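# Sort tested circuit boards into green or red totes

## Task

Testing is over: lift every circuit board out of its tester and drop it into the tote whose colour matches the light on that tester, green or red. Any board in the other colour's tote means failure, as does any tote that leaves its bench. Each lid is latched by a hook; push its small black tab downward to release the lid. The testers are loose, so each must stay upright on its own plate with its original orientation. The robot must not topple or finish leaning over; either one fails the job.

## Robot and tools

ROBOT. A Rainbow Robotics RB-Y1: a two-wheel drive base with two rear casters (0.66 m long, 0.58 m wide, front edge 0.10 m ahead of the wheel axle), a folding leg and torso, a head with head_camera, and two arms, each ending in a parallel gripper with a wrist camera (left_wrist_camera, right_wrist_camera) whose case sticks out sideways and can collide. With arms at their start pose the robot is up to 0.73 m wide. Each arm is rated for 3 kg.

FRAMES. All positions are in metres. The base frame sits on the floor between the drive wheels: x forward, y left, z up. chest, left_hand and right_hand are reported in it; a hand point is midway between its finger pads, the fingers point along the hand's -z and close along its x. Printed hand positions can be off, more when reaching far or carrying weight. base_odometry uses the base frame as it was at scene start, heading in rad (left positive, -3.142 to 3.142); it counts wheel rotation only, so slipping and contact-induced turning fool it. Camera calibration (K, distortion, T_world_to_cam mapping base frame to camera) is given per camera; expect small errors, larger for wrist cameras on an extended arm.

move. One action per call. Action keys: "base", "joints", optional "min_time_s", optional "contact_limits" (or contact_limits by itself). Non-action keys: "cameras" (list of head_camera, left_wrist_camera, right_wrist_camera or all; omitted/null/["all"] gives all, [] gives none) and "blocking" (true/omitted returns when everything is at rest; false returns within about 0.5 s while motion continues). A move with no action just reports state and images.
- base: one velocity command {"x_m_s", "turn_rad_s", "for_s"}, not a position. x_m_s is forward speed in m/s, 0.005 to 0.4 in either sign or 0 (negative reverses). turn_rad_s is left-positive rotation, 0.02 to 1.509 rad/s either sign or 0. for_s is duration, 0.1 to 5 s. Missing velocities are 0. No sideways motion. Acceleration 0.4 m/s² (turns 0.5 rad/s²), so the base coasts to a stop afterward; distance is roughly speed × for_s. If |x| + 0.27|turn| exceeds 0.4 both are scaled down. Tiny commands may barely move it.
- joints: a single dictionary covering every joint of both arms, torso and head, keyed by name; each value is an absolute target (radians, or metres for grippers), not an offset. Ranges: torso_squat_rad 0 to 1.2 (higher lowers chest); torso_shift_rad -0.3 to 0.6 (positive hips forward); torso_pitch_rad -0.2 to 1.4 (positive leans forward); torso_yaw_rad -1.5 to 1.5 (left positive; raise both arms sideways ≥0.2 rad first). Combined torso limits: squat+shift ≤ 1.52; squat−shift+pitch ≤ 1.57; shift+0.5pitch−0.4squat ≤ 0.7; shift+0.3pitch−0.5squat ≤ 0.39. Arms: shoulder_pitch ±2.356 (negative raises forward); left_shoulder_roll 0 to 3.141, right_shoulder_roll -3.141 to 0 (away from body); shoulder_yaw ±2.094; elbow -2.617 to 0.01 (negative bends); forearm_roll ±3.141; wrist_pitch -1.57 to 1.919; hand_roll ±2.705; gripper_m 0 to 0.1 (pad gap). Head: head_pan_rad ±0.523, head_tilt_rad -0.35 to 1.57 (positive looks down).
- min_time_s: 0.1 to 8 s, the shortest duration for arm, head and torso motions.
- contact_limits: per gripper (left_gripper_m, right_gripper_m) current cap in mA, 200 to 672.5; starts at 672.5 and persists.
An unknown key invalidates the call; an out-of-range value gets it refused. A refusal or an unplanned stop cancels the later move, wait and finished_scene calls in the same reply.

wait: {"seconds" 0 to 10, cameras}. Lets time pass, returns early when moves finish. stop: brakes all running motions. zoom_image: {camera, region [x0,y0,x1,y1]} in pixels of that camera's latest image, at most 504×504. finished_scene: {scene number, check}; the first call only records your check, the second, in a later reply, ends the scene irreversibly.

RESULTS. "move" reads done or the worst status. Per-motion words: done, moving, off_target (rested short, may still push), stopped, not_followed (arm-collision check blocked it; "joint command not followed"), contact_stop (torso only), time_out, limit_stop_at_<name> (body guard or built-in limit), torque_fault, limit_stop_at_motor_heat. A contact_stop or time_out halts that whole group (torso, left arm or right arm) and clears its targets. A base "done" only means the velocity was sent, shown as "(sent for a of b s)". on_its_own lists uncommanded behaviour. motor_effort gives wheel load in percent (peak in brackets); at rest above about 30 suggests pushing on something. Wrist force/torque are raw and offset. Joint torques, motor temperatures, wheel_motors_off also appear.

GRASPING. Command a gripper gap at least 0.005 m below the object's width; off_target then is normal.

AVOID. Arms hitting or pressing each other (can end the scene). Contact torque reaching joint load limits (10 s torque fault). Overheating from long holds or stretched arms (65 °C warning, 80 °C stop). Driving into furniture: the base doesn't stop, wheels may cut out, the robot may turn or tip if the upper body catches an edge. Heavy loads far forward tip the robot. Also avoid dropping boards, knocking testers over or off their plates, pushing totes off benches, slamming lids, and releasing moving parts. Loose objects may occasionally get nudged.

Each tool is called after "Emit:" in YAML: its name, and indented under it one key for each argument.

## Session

Emit:
move:
  joints: {"head_tilt_rad": 0.3}

Scene clock: 0.60 s.
Joint torques (N m): left_arm=[-2.2 1.03 0.07 -0.53 0.15 -0.33 0.11] | right_arm=[-1.36 -0.09 -0.45 -0.26 -0.19 -0.56 -0.1]
Motor temperatures (°C): left_arm=[29 31 29 32 37 34 40] | right_arm=[34 33 28 32 45 35 35]
Wrist force (N): left_arm=[-2.5 -0.2 -9.7] | right_arm=[1.0 10.6 -12.7]
Wrist torque (N m): left_arm=[-0.01 -0.44 -0.21] | right_arm=[-0.06 0.77 0.51]
Wrist force, peak (N): left_arm=[-2.6 -0.2 -9.8] | right_arm=[1.0 10.9 -12.9]
move: done
base_odometry: x=+0.000 y=+0.000 heading=+0.000
base_status: not commanded
joint_positions: torso_squat_rad=+0.350 torso_shift_rad=+0.000 torso_pitch_rad=+0.000 torso_yaw_rad=+0.000 left_shoulder_pitch_rad=-0.001 left_shoulder_roll_rad=+0.031 left_shoulder_yaw_rad=-0.041 left_elbow_rad=-0.170 left_forearm_roll_rad=+0.033 left_wrist_pitch_rad=+0.032 left_hand_roll_rad=+0.039 left_gripper_m=+0.100 right_shoulder_pitch_rad=+0.036 right_shoulder_roll_rad=-0.008 right_shoulder_yaw_rad=-0.002 right_elbow_rad=-0.181 right_forearm_roll_rad=-0.038 right_wrist_pitch_rad=-0.031 right_hand_roll_rad=+0.012 right_gripper_m=+0.099 head_pan_rad=+0.000 head_tilt_rad=+0.300
joint_status: all done
wheel_motors_off: 0
motor_effort: left_wheel=+5(5) right_wheel=-2(3)
chest: x=-0.2280 y=-0.0008 z=+1.2475 quat_wxyz=(+1.000, +0.000, +0.000, +0.000) (m; base frame)
left_hand: x=-0.1518 y=+0.2404 z=+0.5662 quat_wxyz=(+0.997, +0.012, -0.070, +0.014) (m; base frame)
right_hand: x=-0.1586 y=-0.2280 z=+0.5658 quat_wxyz=(+0.996, -0.004, -0.089, -0.020) (m; base frame)
pictures: head_camera, left_wrist_camera, right_wrist_camera
camera_calibration:
head_camera: T_world_to_cam=[[0.000534547, -0.998764, 0.0496999, -0.0743999], [-0.257726, -0.0481586, -0.965017, 1.40271], [0.966218, -0.0122931, -0.257433, 0.51062], [0, 0, 0, 1]] pos_world=[-0.131817, -0.000478318, 1.48879]
left_wrist_camera: T_world_to_cam=[[0.990968, 0.0426955, 0.127124, 0.0668804], [-0.0219464, -0.883549, 0.467825, -0.0215698], [0.132294, -0.466389, -0.874631, 0.696405], [0, 0, 0, 1]] pos_world=[-0.15888, 0.302882, 0.610686]
right_wrist_camera: T_world_to_cam=[[-0.979227, 0.0586125, -0.194111, -0.0296438], [-0.0323787, 0.899826, 0.435045, -0.0129048], [0.200165, 0.432293, -0.879236, 0.699438], [0, 0, 0, 1]] pos_world=[-0.169449, -0.289013, 0.614831]

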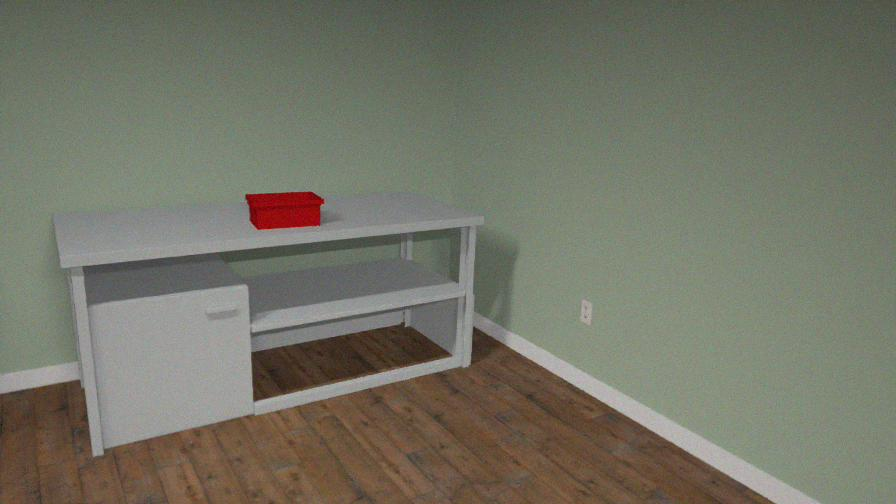

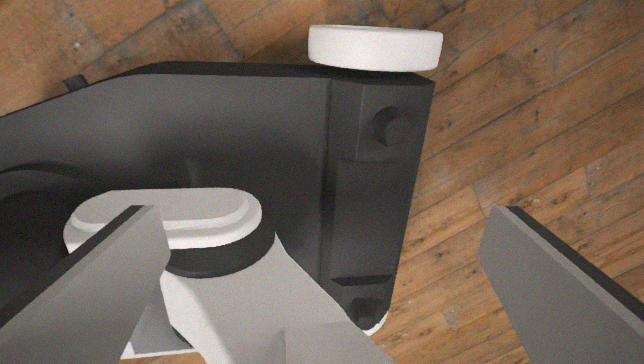

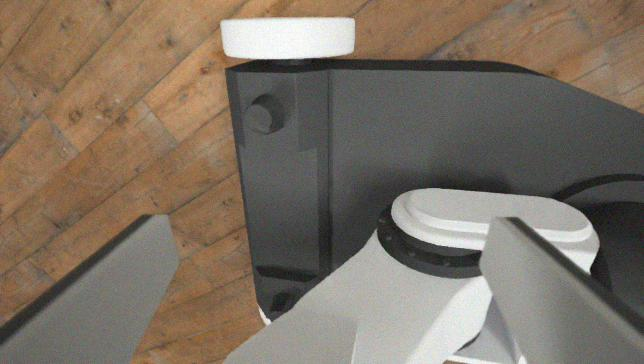

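Emit:
move:
  base: {"turn_rad_s": 0.7, "for_s": 1.6}
  joints: {"torso_squat_rad": 0, "head_tilt_rad": 0.25}
  cameras: ["head_camera"]

Emit:
move:
  base: {"turn_rad_s": 0.7, "for_s": 1.6}
  cameras: ["head_camera"]

Emit:
move:
  base: {"turn_rad_s": 0.7, "for_s": 1.6}
  cameras: ["head_camera"]

Emit:
move:
  base: {"turn_rad_s": 0.7, "for_s": 1.6}
  cameras: ["head_camera"]

Scene clock: 12.47 s.
Joint torques (N m): left_arm=[-2.13 0.88 0.04 -0.41 0.32 -0.3 0.11] | right_arm=[-1.54 0.15 -0.53 -0.3 -0.15 -0.42 0.1]
Motor temperatures (°C): left_arm=[29 31 29 32 37 34 40] | right_arm=[34 33 28 32 45 35 35]
Wrist force (N): left_arm=[-2.4 -0.3 -9.6] | right_arm=[1.1 10.7 -12.7]
Wrist torque (N m): left_arm=[-0.01 -0.46 -0.21] | right_arm=[-0.08 0.80 0.51]
Wrist force, peak (N): left_arm=[-2.6 -0.5 -10.1] | right_arm=[1.2 11.3 -12.9]
move: done
base_odometry: x=+0.000 y=+0.000 heading=+1.120
base_status: done (sent for 1.6 of 1.6 s)
joint_positions: torso_squat_rad=+0.000 torso_shift_rad=+0.000 torso_pitch_rad=+0.000 torso_yaw_rad=+0.000 left_shoulder_pitch_rad=-0.001 left_shoulder_roll_rad=+0.031 left_shoulder_yaw_rad=-0.041 left_elbow_rad=-0.170 left_forearm_roll_rad=+0.033 left_wrist_pitch_rad=+0.032 left_hand_roll_rad=+0.039 left_gripper_m=+0.100 right_shoulder_pitch_rad=+0.036 right_shoulder_roll_rad=-0.008 right_shoulder_yaw_rad=-0.002 right_elbow_rad=-0.181 right_forearm_roll_rad=-0.038 right_wrist_pitch_rad=-0.031 right_hand_roll_rad=+0.012 right_gripper_m=+0.099 head_pan_rad=+0.000 head_tilt_rad=+0.250
joint_status: all done
wheel_motors_off: 0
motor_effort: left_wheel=+3(30) right_wheel=+2(31)
chest: x=-0.2280 y=-0.0008 z=+1.2899 quat_wxyz=(+1.000, +0.000, +0.000, +0.000) (m; base frame)
left_hand: x=-0.1519 y=+0.2403 z=+0.6086 quat_wxyz=(+0.997, +0.012, -0.070, +0.014) (m; base frame)
right_hand: x=-0.1586 y=-0.2280 z=+0.6082 quat_wxyz=(+0.996, -0.004, -0.089, -0.020) (m; base frame)
pictures: head_camera
camera_calibration:
head_camera: T_world_to_cam=[[-0.00200054, -0.998763, 0.0496856, -0.0770298], [-0.209133, -0.0481691, -0.9767, 1.47107], [0.977885, -0.0123448, -0.208777, 0.451499], [0, 0, 0, 1]] pos_world=[-0.13402, -0.000500672, 1.53488]

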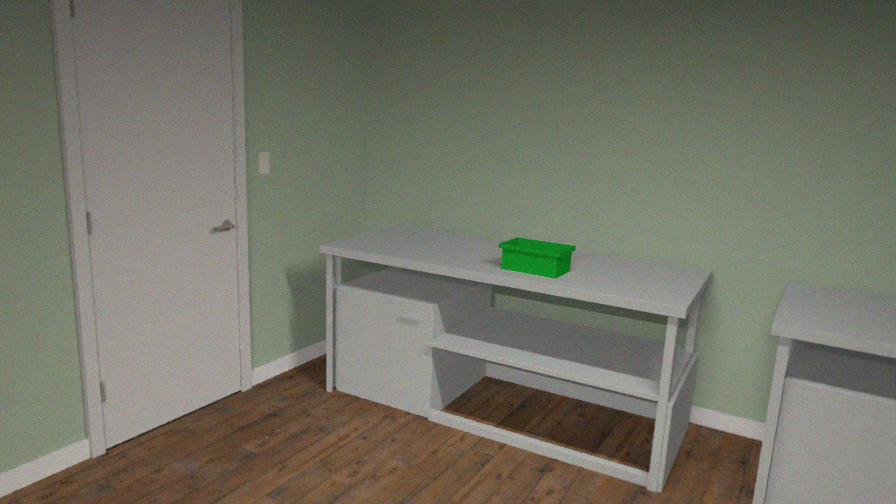

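Scene clock: 15.83 s.
Joint torques (N m): left_arm=[-2.02 1.05 0.08 -0.45 0.17 -0.26 0.02] | right_arm=[-1.54 0.01 -0.13 -0.31 -0.19 -0.5 0.03]
Motor temperatures (°C): left_arm=[29 31 29 32 37 34 40] | right_arm=[34 33 28 32 45 35 35]
Wrist force (N): left_arm=[-2.3 -0.2 -9.6] | right_arm=[1.1 11.0 -12.6]
Wrist torque (N m): left_arm=[-0.03 -0.44 -0.21] | right_arm=[-0.11 0.79 0.51]
Wrist force, peak (N): left_arm=[-2.7 -0.2 -10.0] | right_arm=[0.8 11.0 -13.0]
move: done
base_odometry: x=+0.000 y=+0.000 heading=+2.239
base_status: done (sent for 1.6 of 1.6 s)
joint_positions: torso_squat_rad=+0.000 torso_shift_rad=+0.000 torso_pitch_rad=+0.000 torso_yaw_rad=+0.000 left_shoulder_pitch_rad=-0.001 left_shoulder_roll_rad=+0.031 left_shoulder_yaw_rad=-0.041 left_elbow_rad=-0.170 left_forearm_roll_rad=+0.033 left_wrist_pitch_rad=+0.032 left_hand_roll_rad=+0.039 left_gripper_m=+0.100 right_shoulder_pitch_rad=+0.036 right_shoulder_roll_rad=-0.008 right_shoulder_yaw_rad=-0.002 right_elbow_rad=-0.181 right_forearm_roll_rad=-0.038 right_wrist_pitch_rad=-0.031 right_hand_roll_rad=+0.012 right_gripper_m=+0.099 head_pan_rad=+0.000 head_tilt_rad=+0.250
joint_status: not commanded
wheel_motors_off: 0
motor_effort: left_wheel=+2(16) right_wheel=+2(26)
chest: x=-0.2280 y=-0.0008 z=+1.2899 quat_wxyz=(+1.000, +0.000, +0.000, +0.000) (m; base frame)
left_hand: x=-0.1518 y=+0.2403 z=+0.6086 quat_wxyz=(+0.997, +0.012, -0.070, +0.014) (m; base frame)
right_hand: x=-0.1586 y=-0.2280 z=+0.6082 quat_wxyz=(+0.996, -0.004, -0.089, -0.020) (m; base frame)
pictures: head_camera
camera_calibration:
head_camera: T_world_to_cam=[[-0.00200118, -0.998763, 0.0496885, -0.0770323], [-0.209128, -0.0481719, -0.976701, 1.47107], [0.977886, -0.0123458, -0.208773, 0.451494], [0, 0, 0, 1]] pos_world=[-0.134021, -0.000498627, 1.53488]

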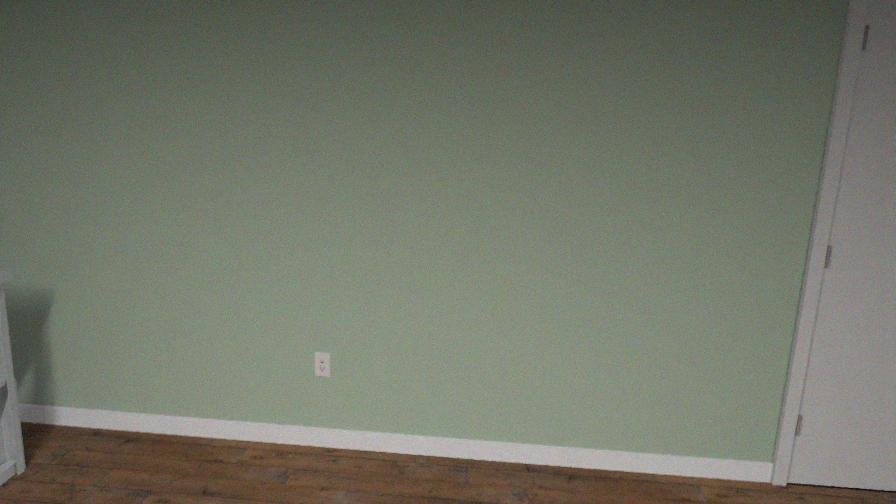

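Scene clock: 19.20 s.
Joint torques (N m): left_arm=[-1.9 1.01 -0.2 -0.44 0.17 -0.26 0.08] | right_arm=[-1.25 0.06 -0.63 -0.19 -0.15 -0.47 0.06]
Motor temperatures (°C): left_arm=[29 31 29 32 37 34 40] | right_arm=[34 33 28 32 45 35 35]
Wrist force (N): left_arm=[-2.3 -0.4 -9.6] | right_arm=[0.9 11.0 -12.5]
Wrist torque (N m): left_arm=[0.01 -0.45 -0.21] | right_arm=[-0.09 0.78 0.51]
Wrist force, peak (N): left_arm=[-2.7 -0.3 -9.9] | right_arm=[0.6 10.9 -13.3]
move: done
base_odometry: x=+0.000 y=+0.000 heading=-2.924
base_status: done (sent for 1.6 of 1.6 s)
joint_positions: torso_squat_rad=+0.000 torso_shift_rad=+0.000 torso_pitch_rad=+0.000 torso_yaw_rad=+0.000 left_shoulder_pitch_rad=-0.001 left_shoulder_roll_rad=+0.031 left_shoulder_yaw_rad=-0.041 left_elbow_rad=-0.170 left_forearm_roll_rad=+0.033 left_wrist_pitch_rad=+0.032 left_hand_roll_rad=+0.039 left_gripper_m=+0.100 right_shoulder_pitch_rad=+0.036 right_shoulder_roll_rad=-0.008 right_shoulder_yaw_rad=-0.002 right_elbow_rad=-0.181 right_forearm_roll_rad=-0.038 right_wrist_pitch_rad=-0.031 right_hand_roll_rad=+0.012 right_gripper_m=+0.099 head_pan_rad=+0.000 head_tilt_rad=+0.250
joint_status: not commanded
wheel_motors_off: 0
motor_effort: left_wheel=+4(14) right_wheel=+3(27)
chest: x=-0.2280 y=-0.0008 z=+1.2899 quat_wxyz=(+1.000, +0.000, +0.000, +0.000) (m; base frame)
left_hand: x=-0.1518 y=+0.2403 z=+0.6086 quat_wxyz=(+0.997, +0.012, -0.070, +0.014) (m; base frame)
right_hand: x=-0.1586 y=-0.2280 z=+0.6082 quat_wxyz=(+0.996, -0.004, -0.089, -0.020) (m; base frame)
pictures: head_camera
camera_calibration:
head_camera: T_world_to_cam=[[-0.00200171, -0.998763, 0.0496887, -0.0770326], [-0.20913, -0.048172, -0.976701, 1.47107], [0.977886, -0.0123465, -0.208774, 0.451494], [0, 0, 0, 1]] pos_world=[-0.134019, -0.000498501, 1.53488]

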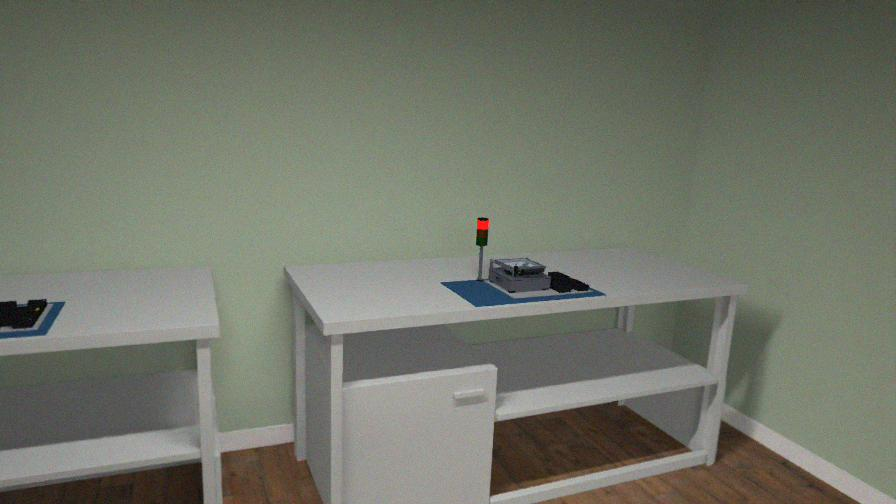

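Scene clock: 22.57 s.
Joint torques (N m): left_arm=[-2.07 1.14 0.06 -0.49 0.25 -0.43 0.12] | right_arm=[-1.52 0.31 -0.4 -0.23 -0.23 -0.51 -0.02]
Motor temperatures (°C): left_arm=[29 31 29 32 37 34 40] | right_arm=[34 33 28 32 45 35 35]
Wrist force (N): left_arm=[-2.6 -0.3 -9.8] | right_arm=[1.1 11.1 -12.5]
Wrist torque (N m): left_arm=[0.00 -0.48 -0.22] | right_arm=[-0.11 0.79 0.52]
Wrist force, peak (N): left_arm=[-2.9 -0.3 -9.9] | right_arm=[1.1 10.9 -13.1]
move: done
base_odometry: x=+0.000 y=+0.000 heading=-1.805
base_status: done (sent for 1.6 of 1.6 s)
joint_positions: torso_squat_rad=+0.000 torso_shift_rad=+0.000 torso_pitch_rad=+0.000 torso_yaw_rad=+0.000 left_shoulder_pitch_rad=-0.001 left_shoulder_roll_rad=+0.031 left_shoulder_yaw_rad=-0.041 left_elbow_rad=-0.170 left_forearm_roll_rad=+0.033 left_wrist_pitch_rad=+0.032 left_hand_roll_rad=+0.039 left_gripper_m=+0.100 right_shoulder_pitch_rad=+0.036 right_shoulder_roll_rad=-0.008 right_shoulder_yaw_rad=-0.002 right_elbow_rad=-0.181 right_forearm_roll_rad=-0.038 right_wrist_pitch_rad=-0.031 right_hand_roll_rad=+0.012 right_gripper_m=+0.099 head_pan_rad=+0.000 head_tilt_rad=+0.250
joint_status: not commanded
wheel_motors_off: 0
motor_effort: left_wheel=+2(13) right_wheel=+2(27)
chest: x=-0.2280 y=-0.0008 z=+1.2899 quat_wxyz=(+1.000, +0.000, +0.000, +0.000) (m; base frame)
left_hand: x=-0.1518 y=+0.2403 z=+0.6086 quat_wxyz=(+0.997, +0.012, -0.070, +0.014) (m; base frame)
right_hand: x=-0.1586 y=-0.2280 z=+0.6082 quat_wxyz=(+0.996, -0.004, -0.089, -0.020) (m; base frame)
pictures: head_camera
camera_calibration:
head_camera: T_world_to_cam=[[-0.00200217, -0.998763, 0.0496886, -0.0770326], [-0.20913, -0.0481718, -0.976701, 1.47107], [0.977886, -0.0123469, -0.208775, 0.451494], [0, 0, 0, 1]] pos_world=[-0.134018, -0.000498606, 1.53488]

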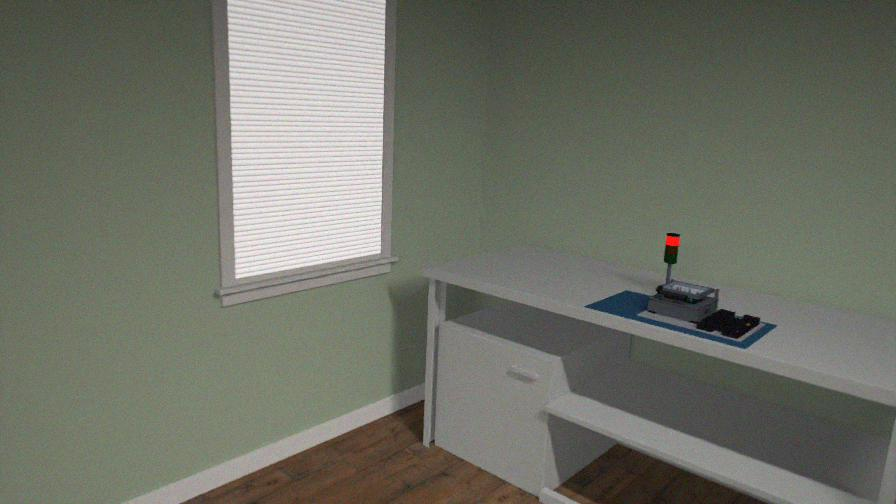

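Emit:
move:
  base: {"turn_rad_s": -0.2, "for_s": 0.5}
  joints: {"left_shoulder_pitch_rad": -0.9, "left_shoulder_roll_rad": 0.3, "left_shoulder_yaw_rad": 0.5, "left_elbow_rad": -1.9, "left_forearm_roll_rad": 0, "left_wrist_pitch_rad": 1.9, "left_hand_roll_rad": 0.3, "left_gripper_m": 0, "right_shoulder_pitch_rad": -0.9, "right_shoulder_roll_rad": -0.3, "right_shoulder_yaw_rad": -0.5, "right_elbow_rad": -1.9, "right_forearm_roll_rad": 0, "right_wrist_pitch_rad": 1.9, "right_hand_roll_rad": -0.3, "right_gripper_m": 0.034, "torso_pitch_rad": 0.1}
  cameras: []

Emit:
move:
  base: {"x_m_s": 0.35, "for_s": 3.5}
  joints: {"head_tilt_rad": 0.4}
  cameras: []

Emit:
move:
  base: {"turn_rad_s": -0.4, "for_s": 1.68}
  cameras: ["head_camera"]

Scene clock: 47.80 s.
Joint torques (N m): left_arm=[-16.51 8.29 -0.57 -4.91 0.36 -1.64 0.08] | right_arm=[-16.85 -8.59 -0.02 -5.03 -0.08 -1.8 -0.08]
Motor temperatures (°C): left_arm=[29 31 29 32 37 34 40] | right_arm=[34 33 28 32 45 35 35]
Wrist force (N): left_arm=[-6.3 1.6 -7.9] | right_arm=[-1.9 9.3 -11.0]
Wrist torque (N m): left_arm=[-0.12 -0.72 -0.16] | right_arm=[0.00 0.65 0.48]
Wrist force, peak (N): left_arm=[-3.4 -0.7 -10.3] | right_arm=[-0.2 12.2 -12.4]
move: done
base_odometry: x=+0.000 y=+0.000 heading=-1.904
base_status: done (sent for 0.5 of 0.5 s)
joint_positions: torso_squat_rad=+0.000 torso_shift_rad=+0.000 torso_pitch_rad=+0.100 torso_yaw_rad=+0.000 left_shoulder_pitch_rad=-0.900 left_shoulder_roll_rad=+0.300 left_shoulder_yaw_rad=+0.500 left_elbow_rad=-1.900 left_forearm_roll_rad=+0.000 left_wrist_pitch_rad=+1.900 left_hand_roll_rad=+0.300 left_gripper_m=+0.000 right_shoulder_pitch_rad=-0.901 right_shoulder_roll_rad=-0.300 right_shoulder_yaw_rad=-0.500 right_elbow_rad=-1.900 right_forearm_roll_rad=+0.000 right_wrist_pitch_rad=+1.900 right_hand_roll_rad=-0.300 right_gripper_m=+0.034 head_pan_rad=+0.000 head_tilt_rad=+0.250
joint_status: all done
wheel_motors_off: 0
motor_effort: left_wheel=+0(25) right_wheel=-6(22)
chest: x=-0.1972 y=-0.0007 z=+1.2884 quat_wxyz=(+0.999, +0.000, +0.050, +0.000) (m; base frame)
left_hand: x=+0.3179 y=+0.3569 z=+1.2711 quat_wxyz=(+0.875, -0.028, -0.402, +0.269) (m; base frame)
right_hand: x=+0.3179 y=-0.3583 z=+1.2706 quat_wxyz=(+0.875, +0.029, -0.402, -0.269) (m; base frame)
pictures: none
No camera images: "cameras" was empty.

Scene clock: 52.63 s.
Joint torques (N m): left_arm=[-16.95 8.37 -0.33 -5 0.27 -1.55 0.13] | right_arm=[-17.23 -8.76 -0.08 -5.36 -0.16 -1.72 -0.05]
Motor temperatures (°C): left_arm=[29 31 29 32 37 34 40] | right_arm=[34 33 28 32 45 35 35]
Wrist force (N): left_arm=[-6.4 1.5 -8.1] | right_arm=[-2.1 9.2 -11.3]
Wrist torque (N m): left_arm=[-0.12 -0.72 -0.17] | right_arm=[0.00 0.62 0.47]
Wrist force, peak (N): left_arm=[-6.2 1.3 -8.7] | right_arm=[-2.3 9.4 -11.5]
move: done
base_odometry: x=-0.401 y=-1.158 heading=-1.904
base_status: done (sent for 3.5 of 3.5 s)
joint_positions: torso_squat_rad=+0.000 torso_shift_rad=+0.000 torso_pitch_rad=+0.100 torso_yaw_rad=+0.000 left_shoulder_pitch_rad=-0.900 left_shoulder_roll_rad=+0.300 left_shoulder_yaw_rad=+0.500 left_elbow_rad=-1.900 left_forearm_roll_rad=+0.000 left_wrist_pitch_rad=+1.900 left_hand_roll_rad=+0.300 left_gripper_m=+0.000 right_shoulder_pitch_rad=-0.901 right_shoulder_roll_rad=-0.300 right_shoulder_yaw_rad=-0.500 right_elbow_rad=-1.900 right_forearm_roll_rad=+0.000 right_wrist_pitch_rad=+1.900 right_hand_roll_rad=-0.300 right_gripper_m=+0.034 head_pan_rad=+0.000 head_tilt_rad=+0.400
joint_status: all done
wheel_motors_off: 0
motor_effort: left_wheel=+4(32) right_wheel=-6(28)
chest: x=-0.1972 y=-0.0007 z=+1.2884 quat_wxyz=(+0.999, +0.000, +0.050, +0.000) (m; base frame)
left_hand: x=+0.3180 y=+0.3569 z=+1.2710 quat_wxyz=(+0.875, -0.028, -0.402, +0.269) (m; base frame)
right_hand: x=+0.3180 y=-0.3583 z=+1.2705 quat_wxyz=(+0.875, +0.029, -0.402, -0.269) (m; base frame)
pictures: none
No camera images: "cameras" was empty.

Scene clock: 55.40 s.
Joint torques (N m): left_arm=[-16.83 8.38 -0.4 -5.06 0.33 -1.63 0.11] | right_arm=[-17.46 -8.46 0.13 -5.31 -0.13 -1.6 -0.01]
Motor temperatures (°C): left_arm=[29 31 29 32 37 34 40] | right_arm=[34 33 28 32 45 35 35]
Wrist force (N): left_arm=[-6.0 1.4 -8.0] | right_arm=[-2.2 9.4 -10.8]
Wrist torque (N m): left_arm=[-0.11 -0.70 -0.17] | right_arm=[-0.02 0.60 0.48]
Wrist force, peak (N): left_arm=[-6.4 1.8 -8.3] | right_arm=[-2.3 9.7 -11.1]
move: done
base_odometry: x=-0.401 y=-1.158 heading=-2.570
base_status: done (sent for 1.67 of 1.67 s)
joint_positions: torso_squat_rad=+0.000 torso_shift_rad=+0.000 torso_pitch_rad=+0.100 torso_yaw_rad=+0.000 left_shoulder_pitch_rad=-0.900 left_shoulder_roll_rad=+0.300 left_shoulder_yaw_rad=+0.500 left_elbow_rad=-1.900 left_forearm_roll_rad=+0.000 left_wrist_pitch_rad=+1.900 left_hand_roll_rad=+0.300 left_gripper_m=+0.000 right_shoulder_pitch_rad=-0.901 right_shoulder_roll_rad=-0.300 right_shoulder_yaw_rad=-0.500 right_elbow_rad=-1.900 right_forearm_roll_rad=+0.000 right_wrist_pitch_rad=+1.900 right_hand_roll_rad=-0.300 right_gripper_m=+0.034 head_pan_rad=+0.000 head_tilt_rad=+0.400
joint_status: not commanded
wheel_motors_off: 0
motor_effort: left_wheel=+4(29) right_wheel=-2(28)
chest: x=-0.1972 y=-0.0008 z=+1.2884 quat_wxyz=(+0.999, +0.000, +0.050, +0.000) (m; base frame)
left_hand: x=+0.3179 y=+0.3568 z=+1.2710 quat_wxyz=(+0.875, -0.028, -0.402, +0.269) (m; base frame)
right_hand: x=+0.3180 y=-0.3583 z=+1.2705 quat_wxyz=(+0.875, +0.029, -0.402, -0.269) (m; base frame)
pictures: head_camera
camera_calibration:
head_camera: T_world_to_cam=[[0.0105602, -0.998761, 0.0486307, -0.0731418], [-0.444166, -0.0482574, -0.894644, 1.31867], [0.895882, -0.0121525, -0.444125, 0.737734], [0, 0, 0, 1]] pos_world=[-0.0744418, -0.000450136, 1.51094]

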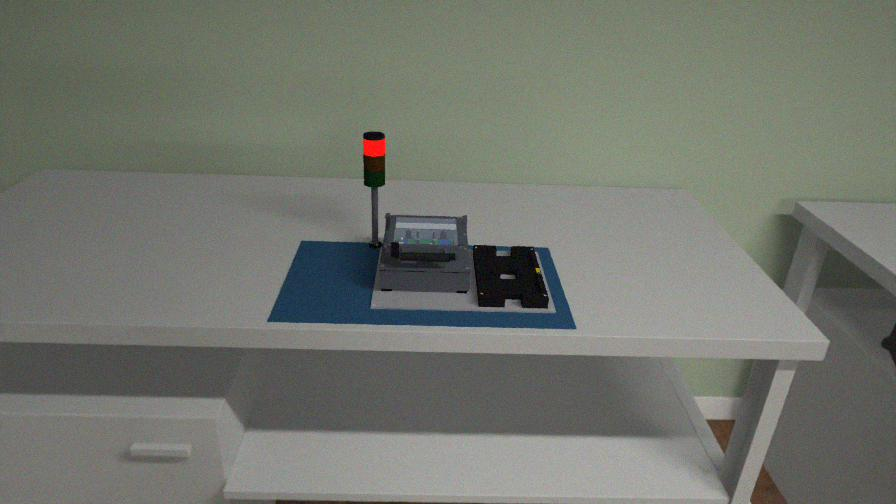

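Emit:
move:
  base: {"turn_rad_s": 0.1, "for_s": 0.3}
  joints: {"left_shoulder_pitch_rad": -1.46, "left_shoulder_roll_rad": 0.145, "left_shoulder_yaw_rad": -0.07, "left_elbow_rad": -1.03, "left_forearm_roll_rad": 0.22, "left_wrist_pitch_rad": 1.87, "left_hand_roll_rad": 0.6, "left_gripper_m": 0}
  cameras: []

Emit:
move:
  base: {"x_m_s": 0.25, "for_s": 2.28}
  joints: {"torso_pitch_rad": 0.3, "head_tilt_rad": 0.5}
  cameras: []

Emit:
move:
  base: {"turn_rad_s": 0.1, "for_s": 0.2}

Scene clock: 75.10 s.
Joint torques (N m): left_arm=[-21.37 7.12 2.88 -5.91 -0.26 -0.93 -0.03] | right_arm=[-17.67 -8.71 0.13 -5.18 -0.18 -1.64 -0.05]
Motor temperatures (°C): left_arm=[30 31 29 32 37 34 40] | right_arm=[35 34 28 32 45 35 35]
Wrist force (N): left_arm=[-4.3 0.1 -9.4] | right_arm=[-1.9 9.2 -10.8]
Wrist torque (N m): left_arm=[-0.05 -0.57 -0.20] | right_arm=[0.01 0.63 0.49]
Wrist force, peak (N): left_arm=[-4.5 0.6 -10.3] | right_arm=[-2.2 9.7 -11.4]
move: done
base_odometry: x=-0.401 y=-1.158 heading=-2.541
base_status: done (sent for 0.3 of 0.3 s)
joint_positions: torso_squat_rad=+0.000 torso_shift_rad=+0.000 torso_pitch_rad=+0.100 torso_yaw_rad=+0.000 left_shoulder_pitch_rad=-1.460 left_shoulder_roll_rad=+0.145 left_shoulder_yaw_rad=-0.070 left_elbow_rad=-1.030 left_forearm_roll_rad=+0.220 left_wrist_pitch_rad=+1.870 left_hand_roll_rad=+0.600 left_gripper_m=+0.000 right_shoulder_pitch_rad=-0.900 right_shoulder_roll_rad=-0.300 right_shoulder_yaw_rad=-0.500 right_elbow_rad=-1.900 right_forearm_roll_rad=+0.000 right_wrist_pitch_rad=+1.900 right_hand_roll_rad=-0.300 right_gripper_m=+0.034 head_pan_rad=+0.000 head_tilt_rad=+0.400
joint_status: all done
wheel_motors_off: 0
motor_effort: left_wheel=-3(10) right_wheel=-1(17)
chest: x=-0.1972 y=-0.0008 z=+1.2884 quat_wxyz=(+0.999, +0.000, +0.050, +0.000) (m; base frame)
left_hand: x=+0.3666 y=+0.0597 z=+1.2539 quat_wxyz=(+0.973, -0.011, -0.220, +0.070) (m; base frame)
right_hand: x=+0.3179 y=-0.3584 z=+1.2705 quat_wxyz=(+0.875, +0.029, -0.402, -0.269) (m; base frame)
pictures: none
No camera images: "cameras" was empty.

Scene clock: 78.47 s.
Joint torques (N m): left_arm=[-22.11 5.96 2.38 -7.03 -0.01 -0.48 0.02] | right_arm=[-15.49 -8.83 -0.26 -6.4 -0.05 -1.32 -0.06]
Motor temperatures (°C): left_arm=[30 31 29 32 37 34 40] | right_arm=[35 34 28 32 45 35 35]
Wrist force (N): left_arm=[-3.1 0.1 -9.6] | right_arm=[-1.5 9.8 -11.7]
Wrist torque (N m): left_arm=[-0.06 -0.50 -0.20] | right_arm=[-0.04 0.63 0.50]
Wrist force, peak (N): left_arm=[-3.5 0.1 -10.2] | right_arm=[-1.1 10.4 -12.2]
move: done
base_odometry: x=-0.868 y=-1.478 heading=-2.541
base_status: done (sent for 2.27 of 2.27 s)
joint_positions: torso_squat_rad=+0.000 torso_shift_rad=+0.000 torso_pitch_rad=+0.300 torso_yaw_rad=+0.000 left_shoulder_pitch_rad=-1.460 left_shoulder_roll_rad=+0.145 left_shoulder_yaw_rad=-0.070 left_elbow_rad=-1.030 left_forearm_roll_rad=+0.220 left_wrist_pitch_rad=+1.870 left_hand_roll_rad=+0.600 left_gripper_m=+0.000 right_shoulder_pitch_rad=-0.900 right_shoulder_roll_rad=-0.300 right_shoulder_yaw_rad=-0.500 right_elbow_rad=-1.900 right_forearm_roll_rad=+0.000 right_wrist_pitch_rad=+1.900 right_hand_roll_rad=-0.300 right_gripper_m=+0.034 head_pan_rad=+0.000 head_tilt_rad=+0.500
joint_status: all done
wheel_motors_off: 0
motor_effort: left_wheel=-7(27) right_wheel=+3(36)
chest: x=-0.1366 y=-0.0008 z=+1.2761 quat_wxyz=(+0.989, +0.000, +0.149, +0.000) (m; base frame)
left_hand: x=+0.4090 y=+0.0598 z=+1.1302 quat_wxyz=(+0.990, -0.004, -0.121, +0.071) (m; base frame)
right_hand: x=+0.3647 y=-0.3583 z=+1.1562 quat_wxyz=(+0.910, +0.002, -0.313, -0.271) (m; base frame)
pictures: none
No camera images: "cameras" was empty.

Scene clock: 79.20 s.
Joint torques (N m): left_arm=[-21.98 5.82 2.25 -7.03 -0.06 -0.54 0.01] | right_arm=[-15.81 -8.83 -0.25 -6.35 -0.05 -1.4 -0.1]
Motor temperatures (°C): left_arm=[30 31 29 32 37 34 40] | right_arm=[35 34 28 32 45 35 35]
Wrist force (N): left_arm=[-3.5 -0.1 -9.4] | right_arm=[-1.3 9.9 -11.9]
Wrist torque (N m): left_arm=[-0.03 -0.56 -0.20] | right_arm=[-0.03 0.68 0.49]
Wrist force, peak (N): left_arm=[-3.5 -0.2 -9.9] | right_arm=[-1.4 9.9 -12.0]
move: done
base_odometry: x=-0.868 y=-1.478 heading=-2.522
base_status: done (sent for 0.2 of 0.2 s)
joint_positions: torso_squat_rad=+0.000 torso_shift_rad=+0.000 torso_pitch_rad=+0.300 torso_yaw_rad=+0.000 left_shoulder_pitch_rad=-1.460 left_shoulder_roll_rad=+0.145 left_shoulder_yaw_rad=-0.070 left_elbow_rad=-1.030 left_forearm_roll_rad=+0.220 left_wrist_pitch_rad=+1.870 left_hand_roll_rad=+0.600 left_gripper_m=+0.000 right_shoulder_pitch_rad=-0.900 right_shoulder_roll_rad=-0.300 right_shoulder_yaw_rad=-0.500 right_elbow_rad=-1.900 right_forearm_roll_rad=+0.000 right_wrist_pitch_rad=+1.900 right_hand_roll_rad=-0.300 right_gripper_m=+0.034 head_pan_rad=+0.000 head_tilt_rad=+0.500
joint_status: not commanded
wheel_motors_off: 0
motor_effort: left_wheel=-7(24) right_wheel=+5(30)
chest: x=-0.1367 y=-0.0008 z=+1.2761 quat_wxyz=(+0.989, +0.000, +0.149, +0.000) (m; base frame)
left_hand: x=+0.4089 y=+0.0598 z=+1.1302 quat_wxyz=(+0.990, -0.004, -0.121, +0.071) (m; base frame)
right_hand: x=+0.3647 y=-0.3583 z=+1.1562 quat_wxyz=(+0.910, +0.002, -0.313, -0.271) (m; base frame)
pictures: head_camera, left_wrist_camera, right_wrist_camera
camera_calibration:
head_camera: T_world_to_cam=[[0.0246681, -0.998757, 0.0433063, -0.0644122], [-0.688659, -0.0483788, -0.723469, 1.07676], [0.724665, -0.0119767, -0.688997, 0.986383], [0, 0, 0, 1]] pos_world=[0.0283116, -0.000426225, 1.46141]
left_wrist_camera: T_world_to_cam=[[0.961302, 0.156101, 0.227004, -0.660373], [0.0223598, -0.86547, 0.500461, -0.488729], [0.274588, -0.476018, -0.835469, 0.9295], [0, 0, 0, 1]] pos_world=[0.390517, 0.122564, 1.17107]
right_wrist_camera: T_world_to_cam=[[-0.637694, 0.508761, -0.578367, 1.08605], [0.194246, 0.832789, 0.518393, -0.338628], [0.745396, 0.21823, -0.629889, 0.606362], [0, 0, 0, 1]] pos_world=[0.306362, -0.402859, 1.18562]

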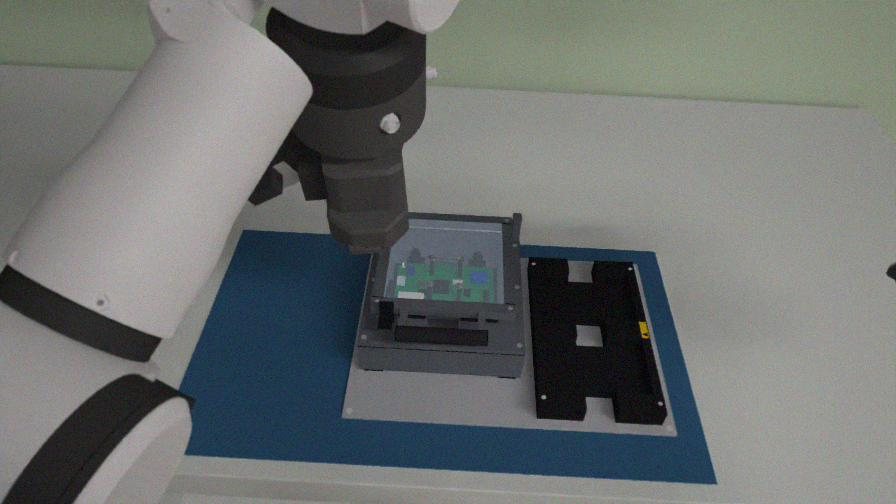

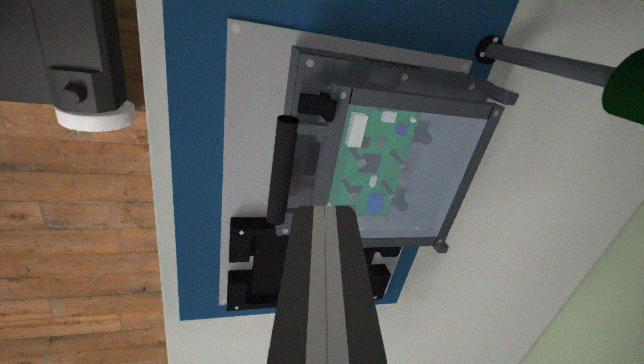

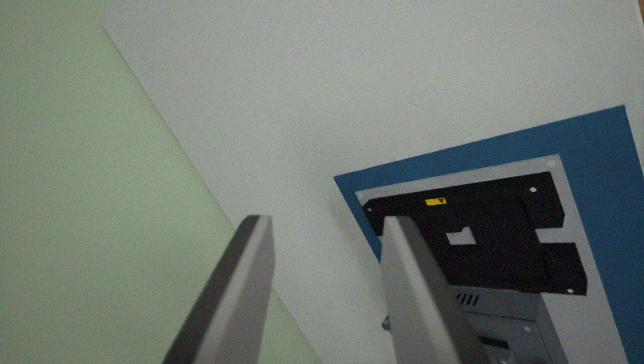

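Emit:
move:
  base: {"x_m_s": 0.06, "for_s": 0.75}
  cameras: []

Emit:
move:
  joints: {"torso_pitch_rad": 0.46, "left_shoulder_roll_rad": 0.137}
  cameras: ["head_camera","left_wrist_camera"]

Scene clock: 87.57 s.
Joint torques (N m): left_arm=[-21.9 5.79 2.32 -7.01 -0.07 -0.56 -0.08] | right_arm=[-15.72 -9.07 -0.44 -6.38 -0.07 -1.39 -0.14]
Motor temperatures (°C): left_arm=[30 31 29 32 37 34 40] | right_arm=[35 34 28 32 45 35 35]
Wrist force (N): left_arm=[-3.3 0.0 -9.7] | right_arm=[-1.6 10.1 -11.4]
Wrist torque (N m): left_arm=[-0.04 -0.53 -0.22] | right_arm=[-0.08 0.65 0.49]
Wrist force, peak (N): left_arm=[-3.6 -0.1 -10.0] | right_arm=[-1.2 10.3 -12.0]
move: done
base_odometry: x=-0.906 y=-1.505 heading=-2.521
base_status: done (sent for 0.77 of 0.77 s)
joint_positions: torso_squat_rad=+0.000 torso_shift_rad=+0.000 torso_pitch_rad=+0.300 torso_yaw_rad=+0.000 left_shoulder_pitch_rad=-1.460 left_shoulder_roll_rad=+0.145 left_shoulder_yaw_rad=-0.070 left_elbow_rad=-1.030 left_forearm_roll_rad=+0.220 left_wrist_pitch_rad=+1.870 left_hand_roll_rad=+0.600 left_gripper_m=+0.000 right_shoulder_pitch_rad=-0.900 right_shoulder_roll_rad=-0.300 right_shoulder_yaw_rad=-0.500 right_elbow_rad=-1.900 right_forearm_roll_rad=+0.000 right_wrist_pitch_rad=+1.900 right_hand_roll_rad=-0.300 right_gripper_m=+0.034 head_pan_rad=+0.000 head_tilt_rad=+0.500
joint_status: not commanded
wheel_motors_off: 0
motor_effort: left_wheel=+0(25) right_wheel=-4(26)
chest: x=-0.1367 y=-0.0008 z=+1.2761 quat_wxyz=(+0.989, +0.000, +0.149, +0.000) (m; base frame)
left_hand: x=+0.4089 y=+0.0598 z=+1.1303 quat_wxyz=(+0.990, -0.004, -0.121, +0.071) (m; base frame)
right_hand: x=+0.3647 y=-0.3583 z=+1.1563 quat_wxyz=(+0.910, +0.002, -0.313, -0.271) (m; base frame)
pictures: none
No camera images: "cameras" was empty.

Scene clock: 88.90 s.
Joint torques (N m): left_arm=[-21.46 3.8 2.03 -7.23 0.11 -0.24 0.08] | right_arm=[-13.68 -9.13 -0.81 -6.93 0.07 -1.09 -0.05]
Motor temperatures (°C): left_arm=[30 31 29 32 37 34 40] | right_arm=[35 34 28 32 45 35 35]
Wrist force (N): left_arm=[-2.4 -0.3 -9.9] | right_arm=[-0.6 10.1 -12.3]
Wrist torque (N m): left_arm=[-0.02 -0.48 -0.22] | right_arm=[-0.04 0.73 0.49]
Wrist force, peak (N): left_arm=[-4.1 -1.3 -9.7] | right_arm=[-1.0 10.5 -12.7]
move: done
base_odometry: x=-0.906 y=-1.505 heading=-2.521
base_status: not commanded
joint_positions: torso_squat_rad=+0.000 torso_shift_rad=+0.000 torso_pitch_rad=+0.460 torso_yaw_rad=+0.000 left_shoulder_pitch_rad=-1.460 left_shoulder_roll_rad=+0.137 left_shoulder_yaw_rad=-0.070 left_elbow_rad=-1.030 left_forearm_roll_rad=+0.220 left_wrist_pitch_rad=+1.870 left_hand_roll_rad=+0.600 left_gripper_m=+0.000 right_shoulder_pitch_rad=-0.900 right_shoulder_roll_rad=-0.300 right_shoulder_yaw_rad=-0.500 right_elbow_rad=-1.900 right_forearm_roll_rad=+0.000 right_wrist_pitch_rad=+1.900 right_hand_roll_rad=-0.300 right_gripper_m=+0.034 head_pan_rad=+0.000 head_tilt_rad=+0.500
joint_status: all done
wheel_motors_off: 0
motor_effort: left_wheel=+2(3) right_wheel=-3(4)
chest: x=-0.0907 y=-0.0007 z=+1.2578 quat_wxyz=(+0.974, +0.000, +0.228, +0.000) (m; base frame)
left_hand: x=+0.4229 y=+0.0557 z=+1.0262 quat_wxyz=(+0.997, +0.000, -0.040, +0.068) (m; base frame)
right_hand: x=+0.3852 y=-0.3582 z=+1.0595 quat_wxyz=(+0.932, -0.020, -0.239, -0.270) (m; base frame)
pictures: head_camera, left_wrist_camera
camera_calibration:
head_camera: T_world_to_cam=[[0.0313525, -0.998754, 0.0388328, -0.0584968], [-0.795163, -0.0484635, -0.604456, 0.935801], [0.605585, -0.0119272, -0.795691, 1.06382], [0, 0, 0, 1]] pos_world=[0.101713, -0.000383217, 1.4144]
left_wrist_camera: T_world_to_cam=[[0.986307, 0.150421, 0.0676234, -0.496217], [0.0979317, -0.864092, 0.493715, -0.465609], [0.132698, -0.480332, -0.866991, 0.929359], [0, 0, 0, 1]] pos_world=[0.411696, 0.118713, 1.06918]

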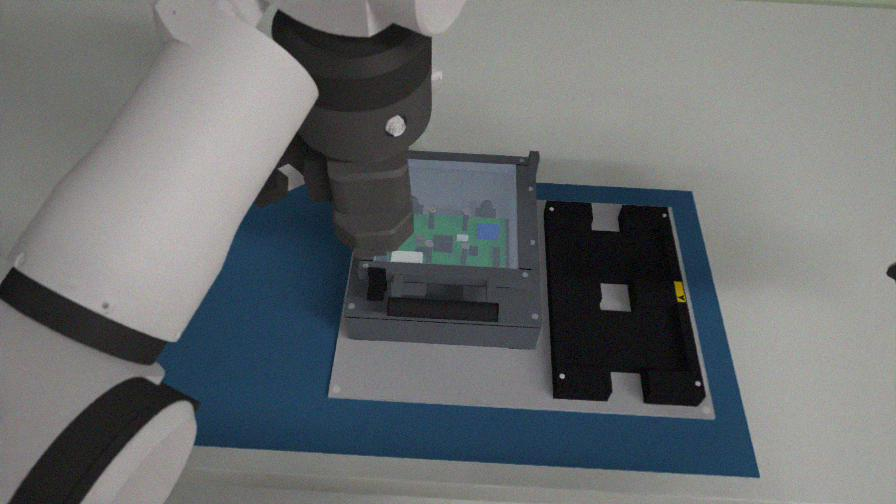

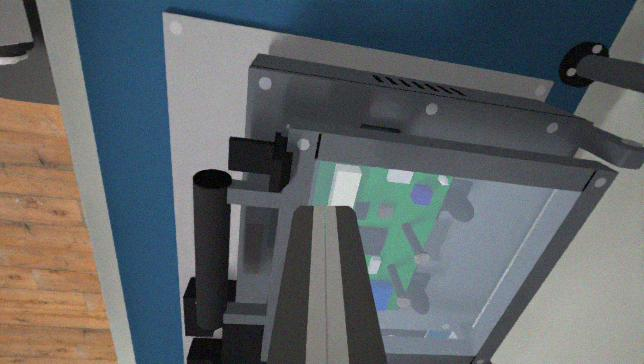

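Emit:
move:
  joints: {"torso_pitch_rad": 0.49}
  min_time_s: 1
  cameras: ["left_wrist_camera","head_camera"]

Emit:
zoom_image:
  camera: "left_wrist_camera"
  region: [180, 80, 440, 280]

Scene clock: 97.73 s.
Joint torques (N m): left_arm=[-21.16 3.61 2.06 -7.23 0.13 -0.21 0.01] | right_arm=[-13.42 -8.81 -0.83 -7.1 0.15 -0.93 -0.07]
Motor temperatures (°C): left_arm=[30 31 29 32 37 34 40] | right_arm=[35 34 28 32 45 35 35]
Wrist force (N): left_arm=[-2.1 0.0 -10.0] | right_arm=[-0.4 10.4 -12.6]
Wrist torque (N m): left_arm=[-0.04 -0.46 -0.20] | right_arm=[-0.08 0.72 0.50]
Wrist force, peak (N): left_arm=[-2.5 -0.3 -10.2] | right_arm=[-0.8 10.5 -12.8]
move: done
base_odometry: x=-0.906 y=-1.505 heading=-2.521
base_status: not commanded
joint_positions: torso_squat_rad=+0.000 torso_shift_rad=+0.000 torso_pitch_rad=+0.490 torso_yaw_rad=+0.000 left_shoulder_pitch_rad=-1.460 left_shoulder_roll_rad=+0.137 left_shoulder_yaw_rad=-0.070 left_elbow_rad=-1.030 left_forearm_roll_rad=+0.220 left_wrist_pitch_rad=+1.870 left_hand_roll_rad=+0.600 left_gripper_m=+0.000 right_shoulder_pitch_rad=-0.900 right_shoulder_roll_rad=-0.300 right_shoulder_yaw_rad=-0.500 right_elbow_rad=-1.900 right_forearm_roll_rad=+0.000 right_wrist_pitch_rad=+1.900 right_hand_roll_rad=-0.300 right_gripper_m=+0.034 head_pan_rad=+0.000 head_tilt_rad=+0.500
joint_status: all done
wheel_motors_off: 0
motor_effort: left_wheel=+3(3) right_wheel=-3(4)
chest: x=-0.0825 y=-0.0007 z=+1.2536 quat_wxyz=(+0.970, +0.000, +0.242, +0.000) (m; base frame)
left_hand: x=+0.4239 y=+0.0558 z=+1.0067 quat_wxyz=(+0.997, +0.001, -0.025, +0.068) (m; base frame)
right_hand: x=+0.3873 y=-0.3582 z=+1.0412 quat_wxyz=(+0.936, -0.024, -0.225, -0.270) (m; base frame)
pictures: head_camera, left_wrist_camera
camera_calibration:
head_camera: T_world_to_cam=[[0.0325178, -0.998753, 0.0378797, -0.0572959], [-0.812847, -0.04848, -0.580456, 0.908224], [0.581569, -0.0119153, -0.81341, 1.07573], [0, 0, 0, 1]] pos_world=[0.1145, -0.000376199, 1.40436]
left_wrist_camera: T_world_to_cam=[[0.987884, 0.150432, 0.0381528, -0.466943], [0.112634, -0.864087, 0.490578, -0.45918], [0.106766, -0.480337, -0.870562, 0.926951], [0, 0, 0, 1]] pos_world=[0.414038, 0.118719, 1.05005]

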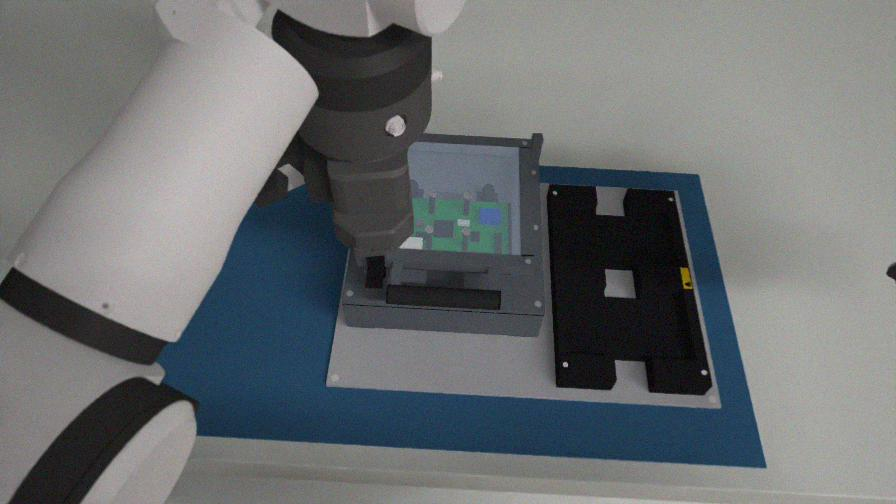

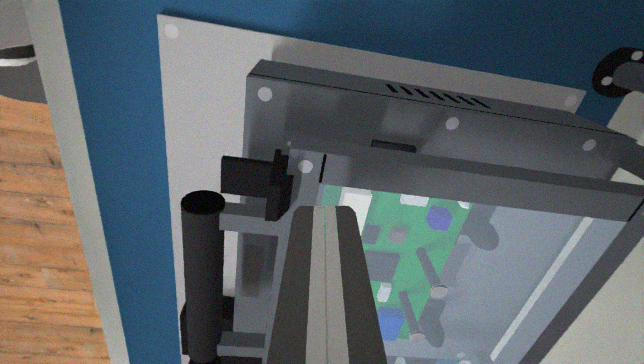

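Scaled by 1.938 from the camera's 644x364 image, which has a finer 920x520 frame.

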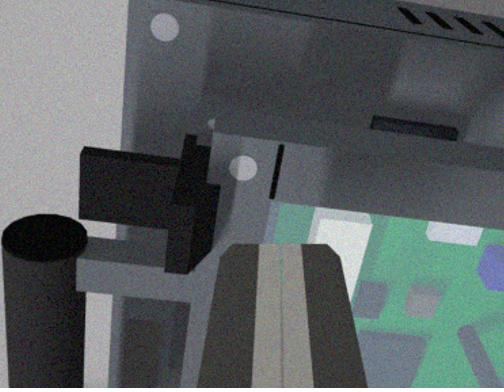

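Emit:
move:
  base: {"x_m_s": -0.04, "for_s": 0.7}
  joints: {"left_shoulder_roll_rad": 0.147}
  cameras: ["left_wrist_camera"]

Emit:
zoom_image:
  camera: "left_wrist_camera"
  region: [180, 80, 440, 280]

Scene clock: 106.17 s.
Joint torques (N m): left_arm=[-21.16 4.17 1.94 -7.38 0.19 -0.35 0] | right_arm=[-13.5 -9.18 -0.81 -6.92 0.04 -1.08 -0.05]
Motor temperatures (°C): left_arm=[30 31 29 32 37 34 40] | right_arm=[35 34 28 32 45 35 35]
Wrist force (N): left_arm=[-2.0 0.0 -9.7] | right_arm=[-0.4 10.3 -12.5]
Wrist torque (N m): left_arm=[-0.05 -0.46 -0.21] | right_arm=[-0.03 0.71 0.51]
Wrist force, peak (N): left_arm=[-2.4 0.0 -10.3] | right_arm=[-0.4 11.0 -12.7]
move: done
base_odometry: x=-0.883 y=-1.489 heading=-2.522
base_status: done (sent for 0.7 of 0.7 s)
joint_positions: torso_squat_rad=+0.000 torso_shift_rad=+0.000 torso_pitch_rad=+0.490 torso_yaw_rad=+0.000 left_shoulder_pitch_rad=-1.460 left_shoulder_roll_rad=+0.147 left_shoulder_yaw_rad=-0.070 left_elbow_rad=-1.030 left_forearm_roll_rad=+0.220 left_wrist_pitch_rad=+1.870 left_hand_roll_rad=+0.600 left_gripper_m=+0.000 right_shoulder_pitch_rad=-0.900 right_shoulder_roll_rad=-0.300 right_shoulder_yaw_rad=-0.500 right_elbow_rad=-1.900 right_forearm_roll_rad=+0.000 right_wrist_pitch_rad=+1.900 right_hand_roll_rad=-0.300 right_gripper_m=+0.034 head_pan_rad=+0.000 head_tilt_rad=+0.500
joint_status: all done
wheel_motors_off: 0
motor_effort: left_wheel=-4(18) right_wheel=+7(23)
chest: x=-0.0825 y=-0.0007 z=+1.2535 quat_wxyz=(+0.970, +0.000, +0.242, +0.000) (m; base frame)
left_hand: x=+0.4262 y=+0.0611 z=+1.0074 quat_wxyz=(+0.997, +0.003, -0.027, +0.072) (m; base frame)
right_hand: x=+0.3872 y=-0.3582 z=+1.0412 quat_wxyz=(+0.936, -0.024, -0.225, -0.270) (m; base frame)
pictures: left_wrist_camera
camera_calibration:
left_wrist_camera: T_world_to_cam=[[0.986563, 0.157824, 0.0422591, -0.474053], [0.117675, -0.865811, 0.486336, -0.452963], [0.113344, -0.474828, -0.872749, 0.928931], [0, 0, 0, 1]] pos_world=[0.415697, 0.123719, 1.05105]

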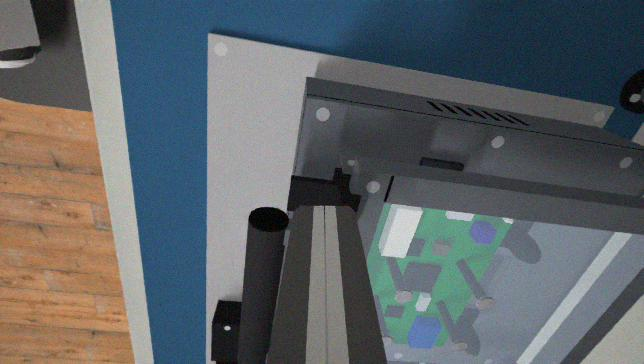

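Scaled by 1.938 from the camera's 644x364 image, which has a finer 920x520 frame.

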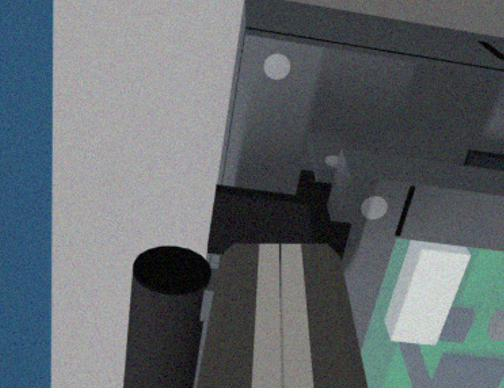

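Emit:
move:
  base: {"x_m_s": -0.02, "for_s": 0.35}
  cameras: []

Emit:
move:
  joints: {"torso_pitch_rad": 0.515}
  min_time_s: 1
  cameras: ["left_wrist_camera"]

Emit:
zoom_image:
  camera: "left_wrist_camera"
  region: [180, 80, 440, 280]

Scene clock: 113.17 s.
Joint torques (N m): left_arm=[-21 4.12 1.76 -7.24 0.11 -0.3 0] | right_arm=[-13.89 -8.51 -1.04 -7.15 0.07 -0.92 -0.18]
Motor temperatures (°C): left_arm=[30 31 29 32 37 34 40] | right_arm=[35 34 28 32 45 35 35]
Wrist force (N): left_arm=[-2.0 -0.1 -9.8] | right_arm=[-0.5 10.5 -12.8]
Wrist torque (N m): left_arm=[-0.03 -0.46 -0.22] | right_arm=[-0.08 0.71 0.53]
Wrist force, peak (N): left_arm=[-2.3 -0.4 -10.4] | right_arm=[-0.5 10.5 -12.9]
move: done
base_odometry: x=-0.877 y=-1.484 heading=-2.522
base_status: done (sent for 0.37 of 0.37 s)
joint_positions: torso_squat_rad=+0.000 torso_shift_rad=+0.000 torso_pitch_rad=+0.490 torso_yaw_rad=+0.000 left_shoulder_pitch_rad=-1.460 left_shoulder_roll_rad=+0.147 left_shoulder_yaw_rad=-0.070 left_elbow_rad=-1.030 left_forearm_roll_rad=+0.220 left_wrist_pitch_rad=+1.870 left_hand_roll_rad=+0.600 left_gripper_m=+0.000 right_shoulder_pitch_rad=-0.900 right_shoulder_roll_rad=-0.300 right_shoulder_yaw_rad=-0.500 right_elbow_rad=-1.900 right_forearm_roll_rad=+0.000 right_wrist_pitch_rad=+1.900 right_hand_roll_rad=-0.300 right_gripper_m=+0.034 head_pan_rad=+0.000 head_tilt_rad=+0.500
joint_status: not commanded
wheel_motors_off: 0
motor_effort: left_wheel=-5(20) right_wheel=+7(12)
chest: x=-0.0825 y=-0.0007 z=+1.2536 quat_wxyz=(+0.970, +0.000, +0.242, +0.000) (m; base frame)
left_hand: x=+0.4262 y=+0.0611 z=+1.0074 quat_wxyz=(+0.997, +0.003, -0.027, +0.072) (m; base frame)
right_hand: x=+0.3872 y=-0.3582 z=+1.0412 quat_wxyz=(+0.936, -0.024, -0.225, -0.270) (m; base frame)
pictures: none
No camera images: "cameras" was empty.

Scene clock: 114.43 s.
Joint torques (N m): left_arm=[-21.13 3.62 1.9 -7.24 0.27 -0.19 -0.02] | right_arm=[-13.55 -8.76 -0.85 -7.1 0.16 -1.04 -0.07]
Motor temperatures (°C): left_arm=[30 31 29 32 37 34 40] | right_arm=[35 34 28 32 45 35 35]
Wrist force (N): left_arm=[-2.1 -0.2 -9.7] | right_arm=[-0.5 10.4 -12.4]
Wrist torque (N m): left_arm=[-0.03 -0.48 -0.20] | right_arm=[-0.05 0.70 0.52]
Wrist force, peak (N): left_arm=[-2.0 0.1 -10.1] | right_arm=[-0.6 10.6 -13.0]
move: done
base_odometry: x=-0.877 y=-1.484 heading=-2.522
base_status: not commanded
joint_positions: torso_squat_rad=+0.000 torso_shift_rad=+0.000 torso_pitch_rad=+0.515 torso_yaw_rad=+0.000 left_shoulder_pitch_rad=-1.460 left_shoulder_roll_rad=+0.147 left_shoulder_yaw_rad=-0.070 left_elbow_rad=-1.030 left_forearm_roll_rad=+0.220 left_wrist_pitch_rad=+1.870 left_hand_roll_rad=+0.600 left_gripper_m=+0.000 right_shoulder_pitch_rad=-0.900 right_shoulder_roll_rad=-0.300 right_shoulder_yaw_rad=-0.500 right_elbow_rad=-1.900 right_forearm_roll_rad=+0.000 right_wrist_pitch_rad=+1.900 right_hand_roll_rad=-0.300 right_gripper_m=+0.034 head_pan_rad=+0.000 head_tilt_rad=+0.500
joint_status: all done
wheel_motors_off: 0
motor_effort: left_wheel=-5(6) right_wheel=+7(8)
chest: x=-0.0757 y=-0.0007 z=+1.2498 quat_wxyz=(+0.967, +0.000, +0.255, +0.000) (m; base frame)
left_hand: x=+0.4267 y=+0.0611 z=+0.9911 quat_wxyz=(+0.997, +0.004, -0.015, +0.071) (m; base frame)
right_hand: x=+0.3886 y=-0.3582 z=+1.0258 quat_wxyz=(+0.939, -0.027, -0.213, -0.269) (m; base frame)
pictures: left_wrist_camera
camera_calibration:
left_wrist_camera: T_world_to_cam=[[0.987308, 0.157831, 0.0176927, -0.4498], [0.129748, -0.865809, 0.483261, -0.447193], [0.0915923, -0.474831, -0.875298, 0.926466], [0, 0, 0, 1]] pos_world=[0.417257, 0.123724, 1.035]

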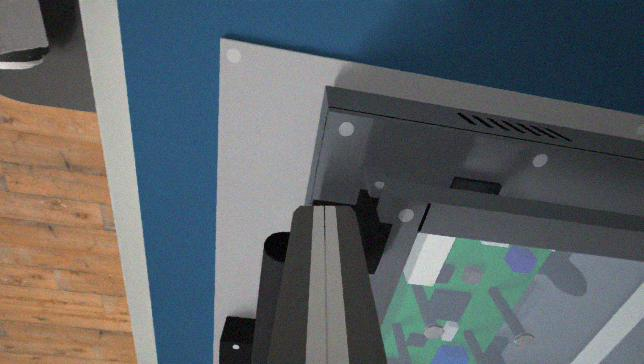

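Scaled by 1.938 from the camera's 644x364 image, which has a finer 920x520 frame.

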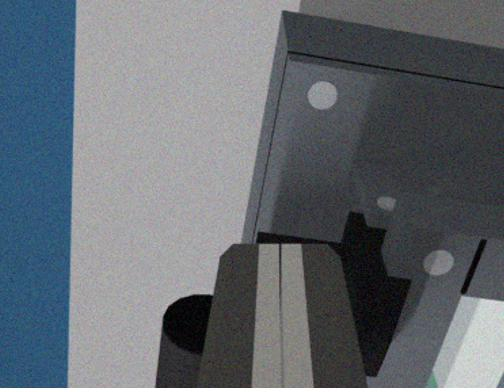

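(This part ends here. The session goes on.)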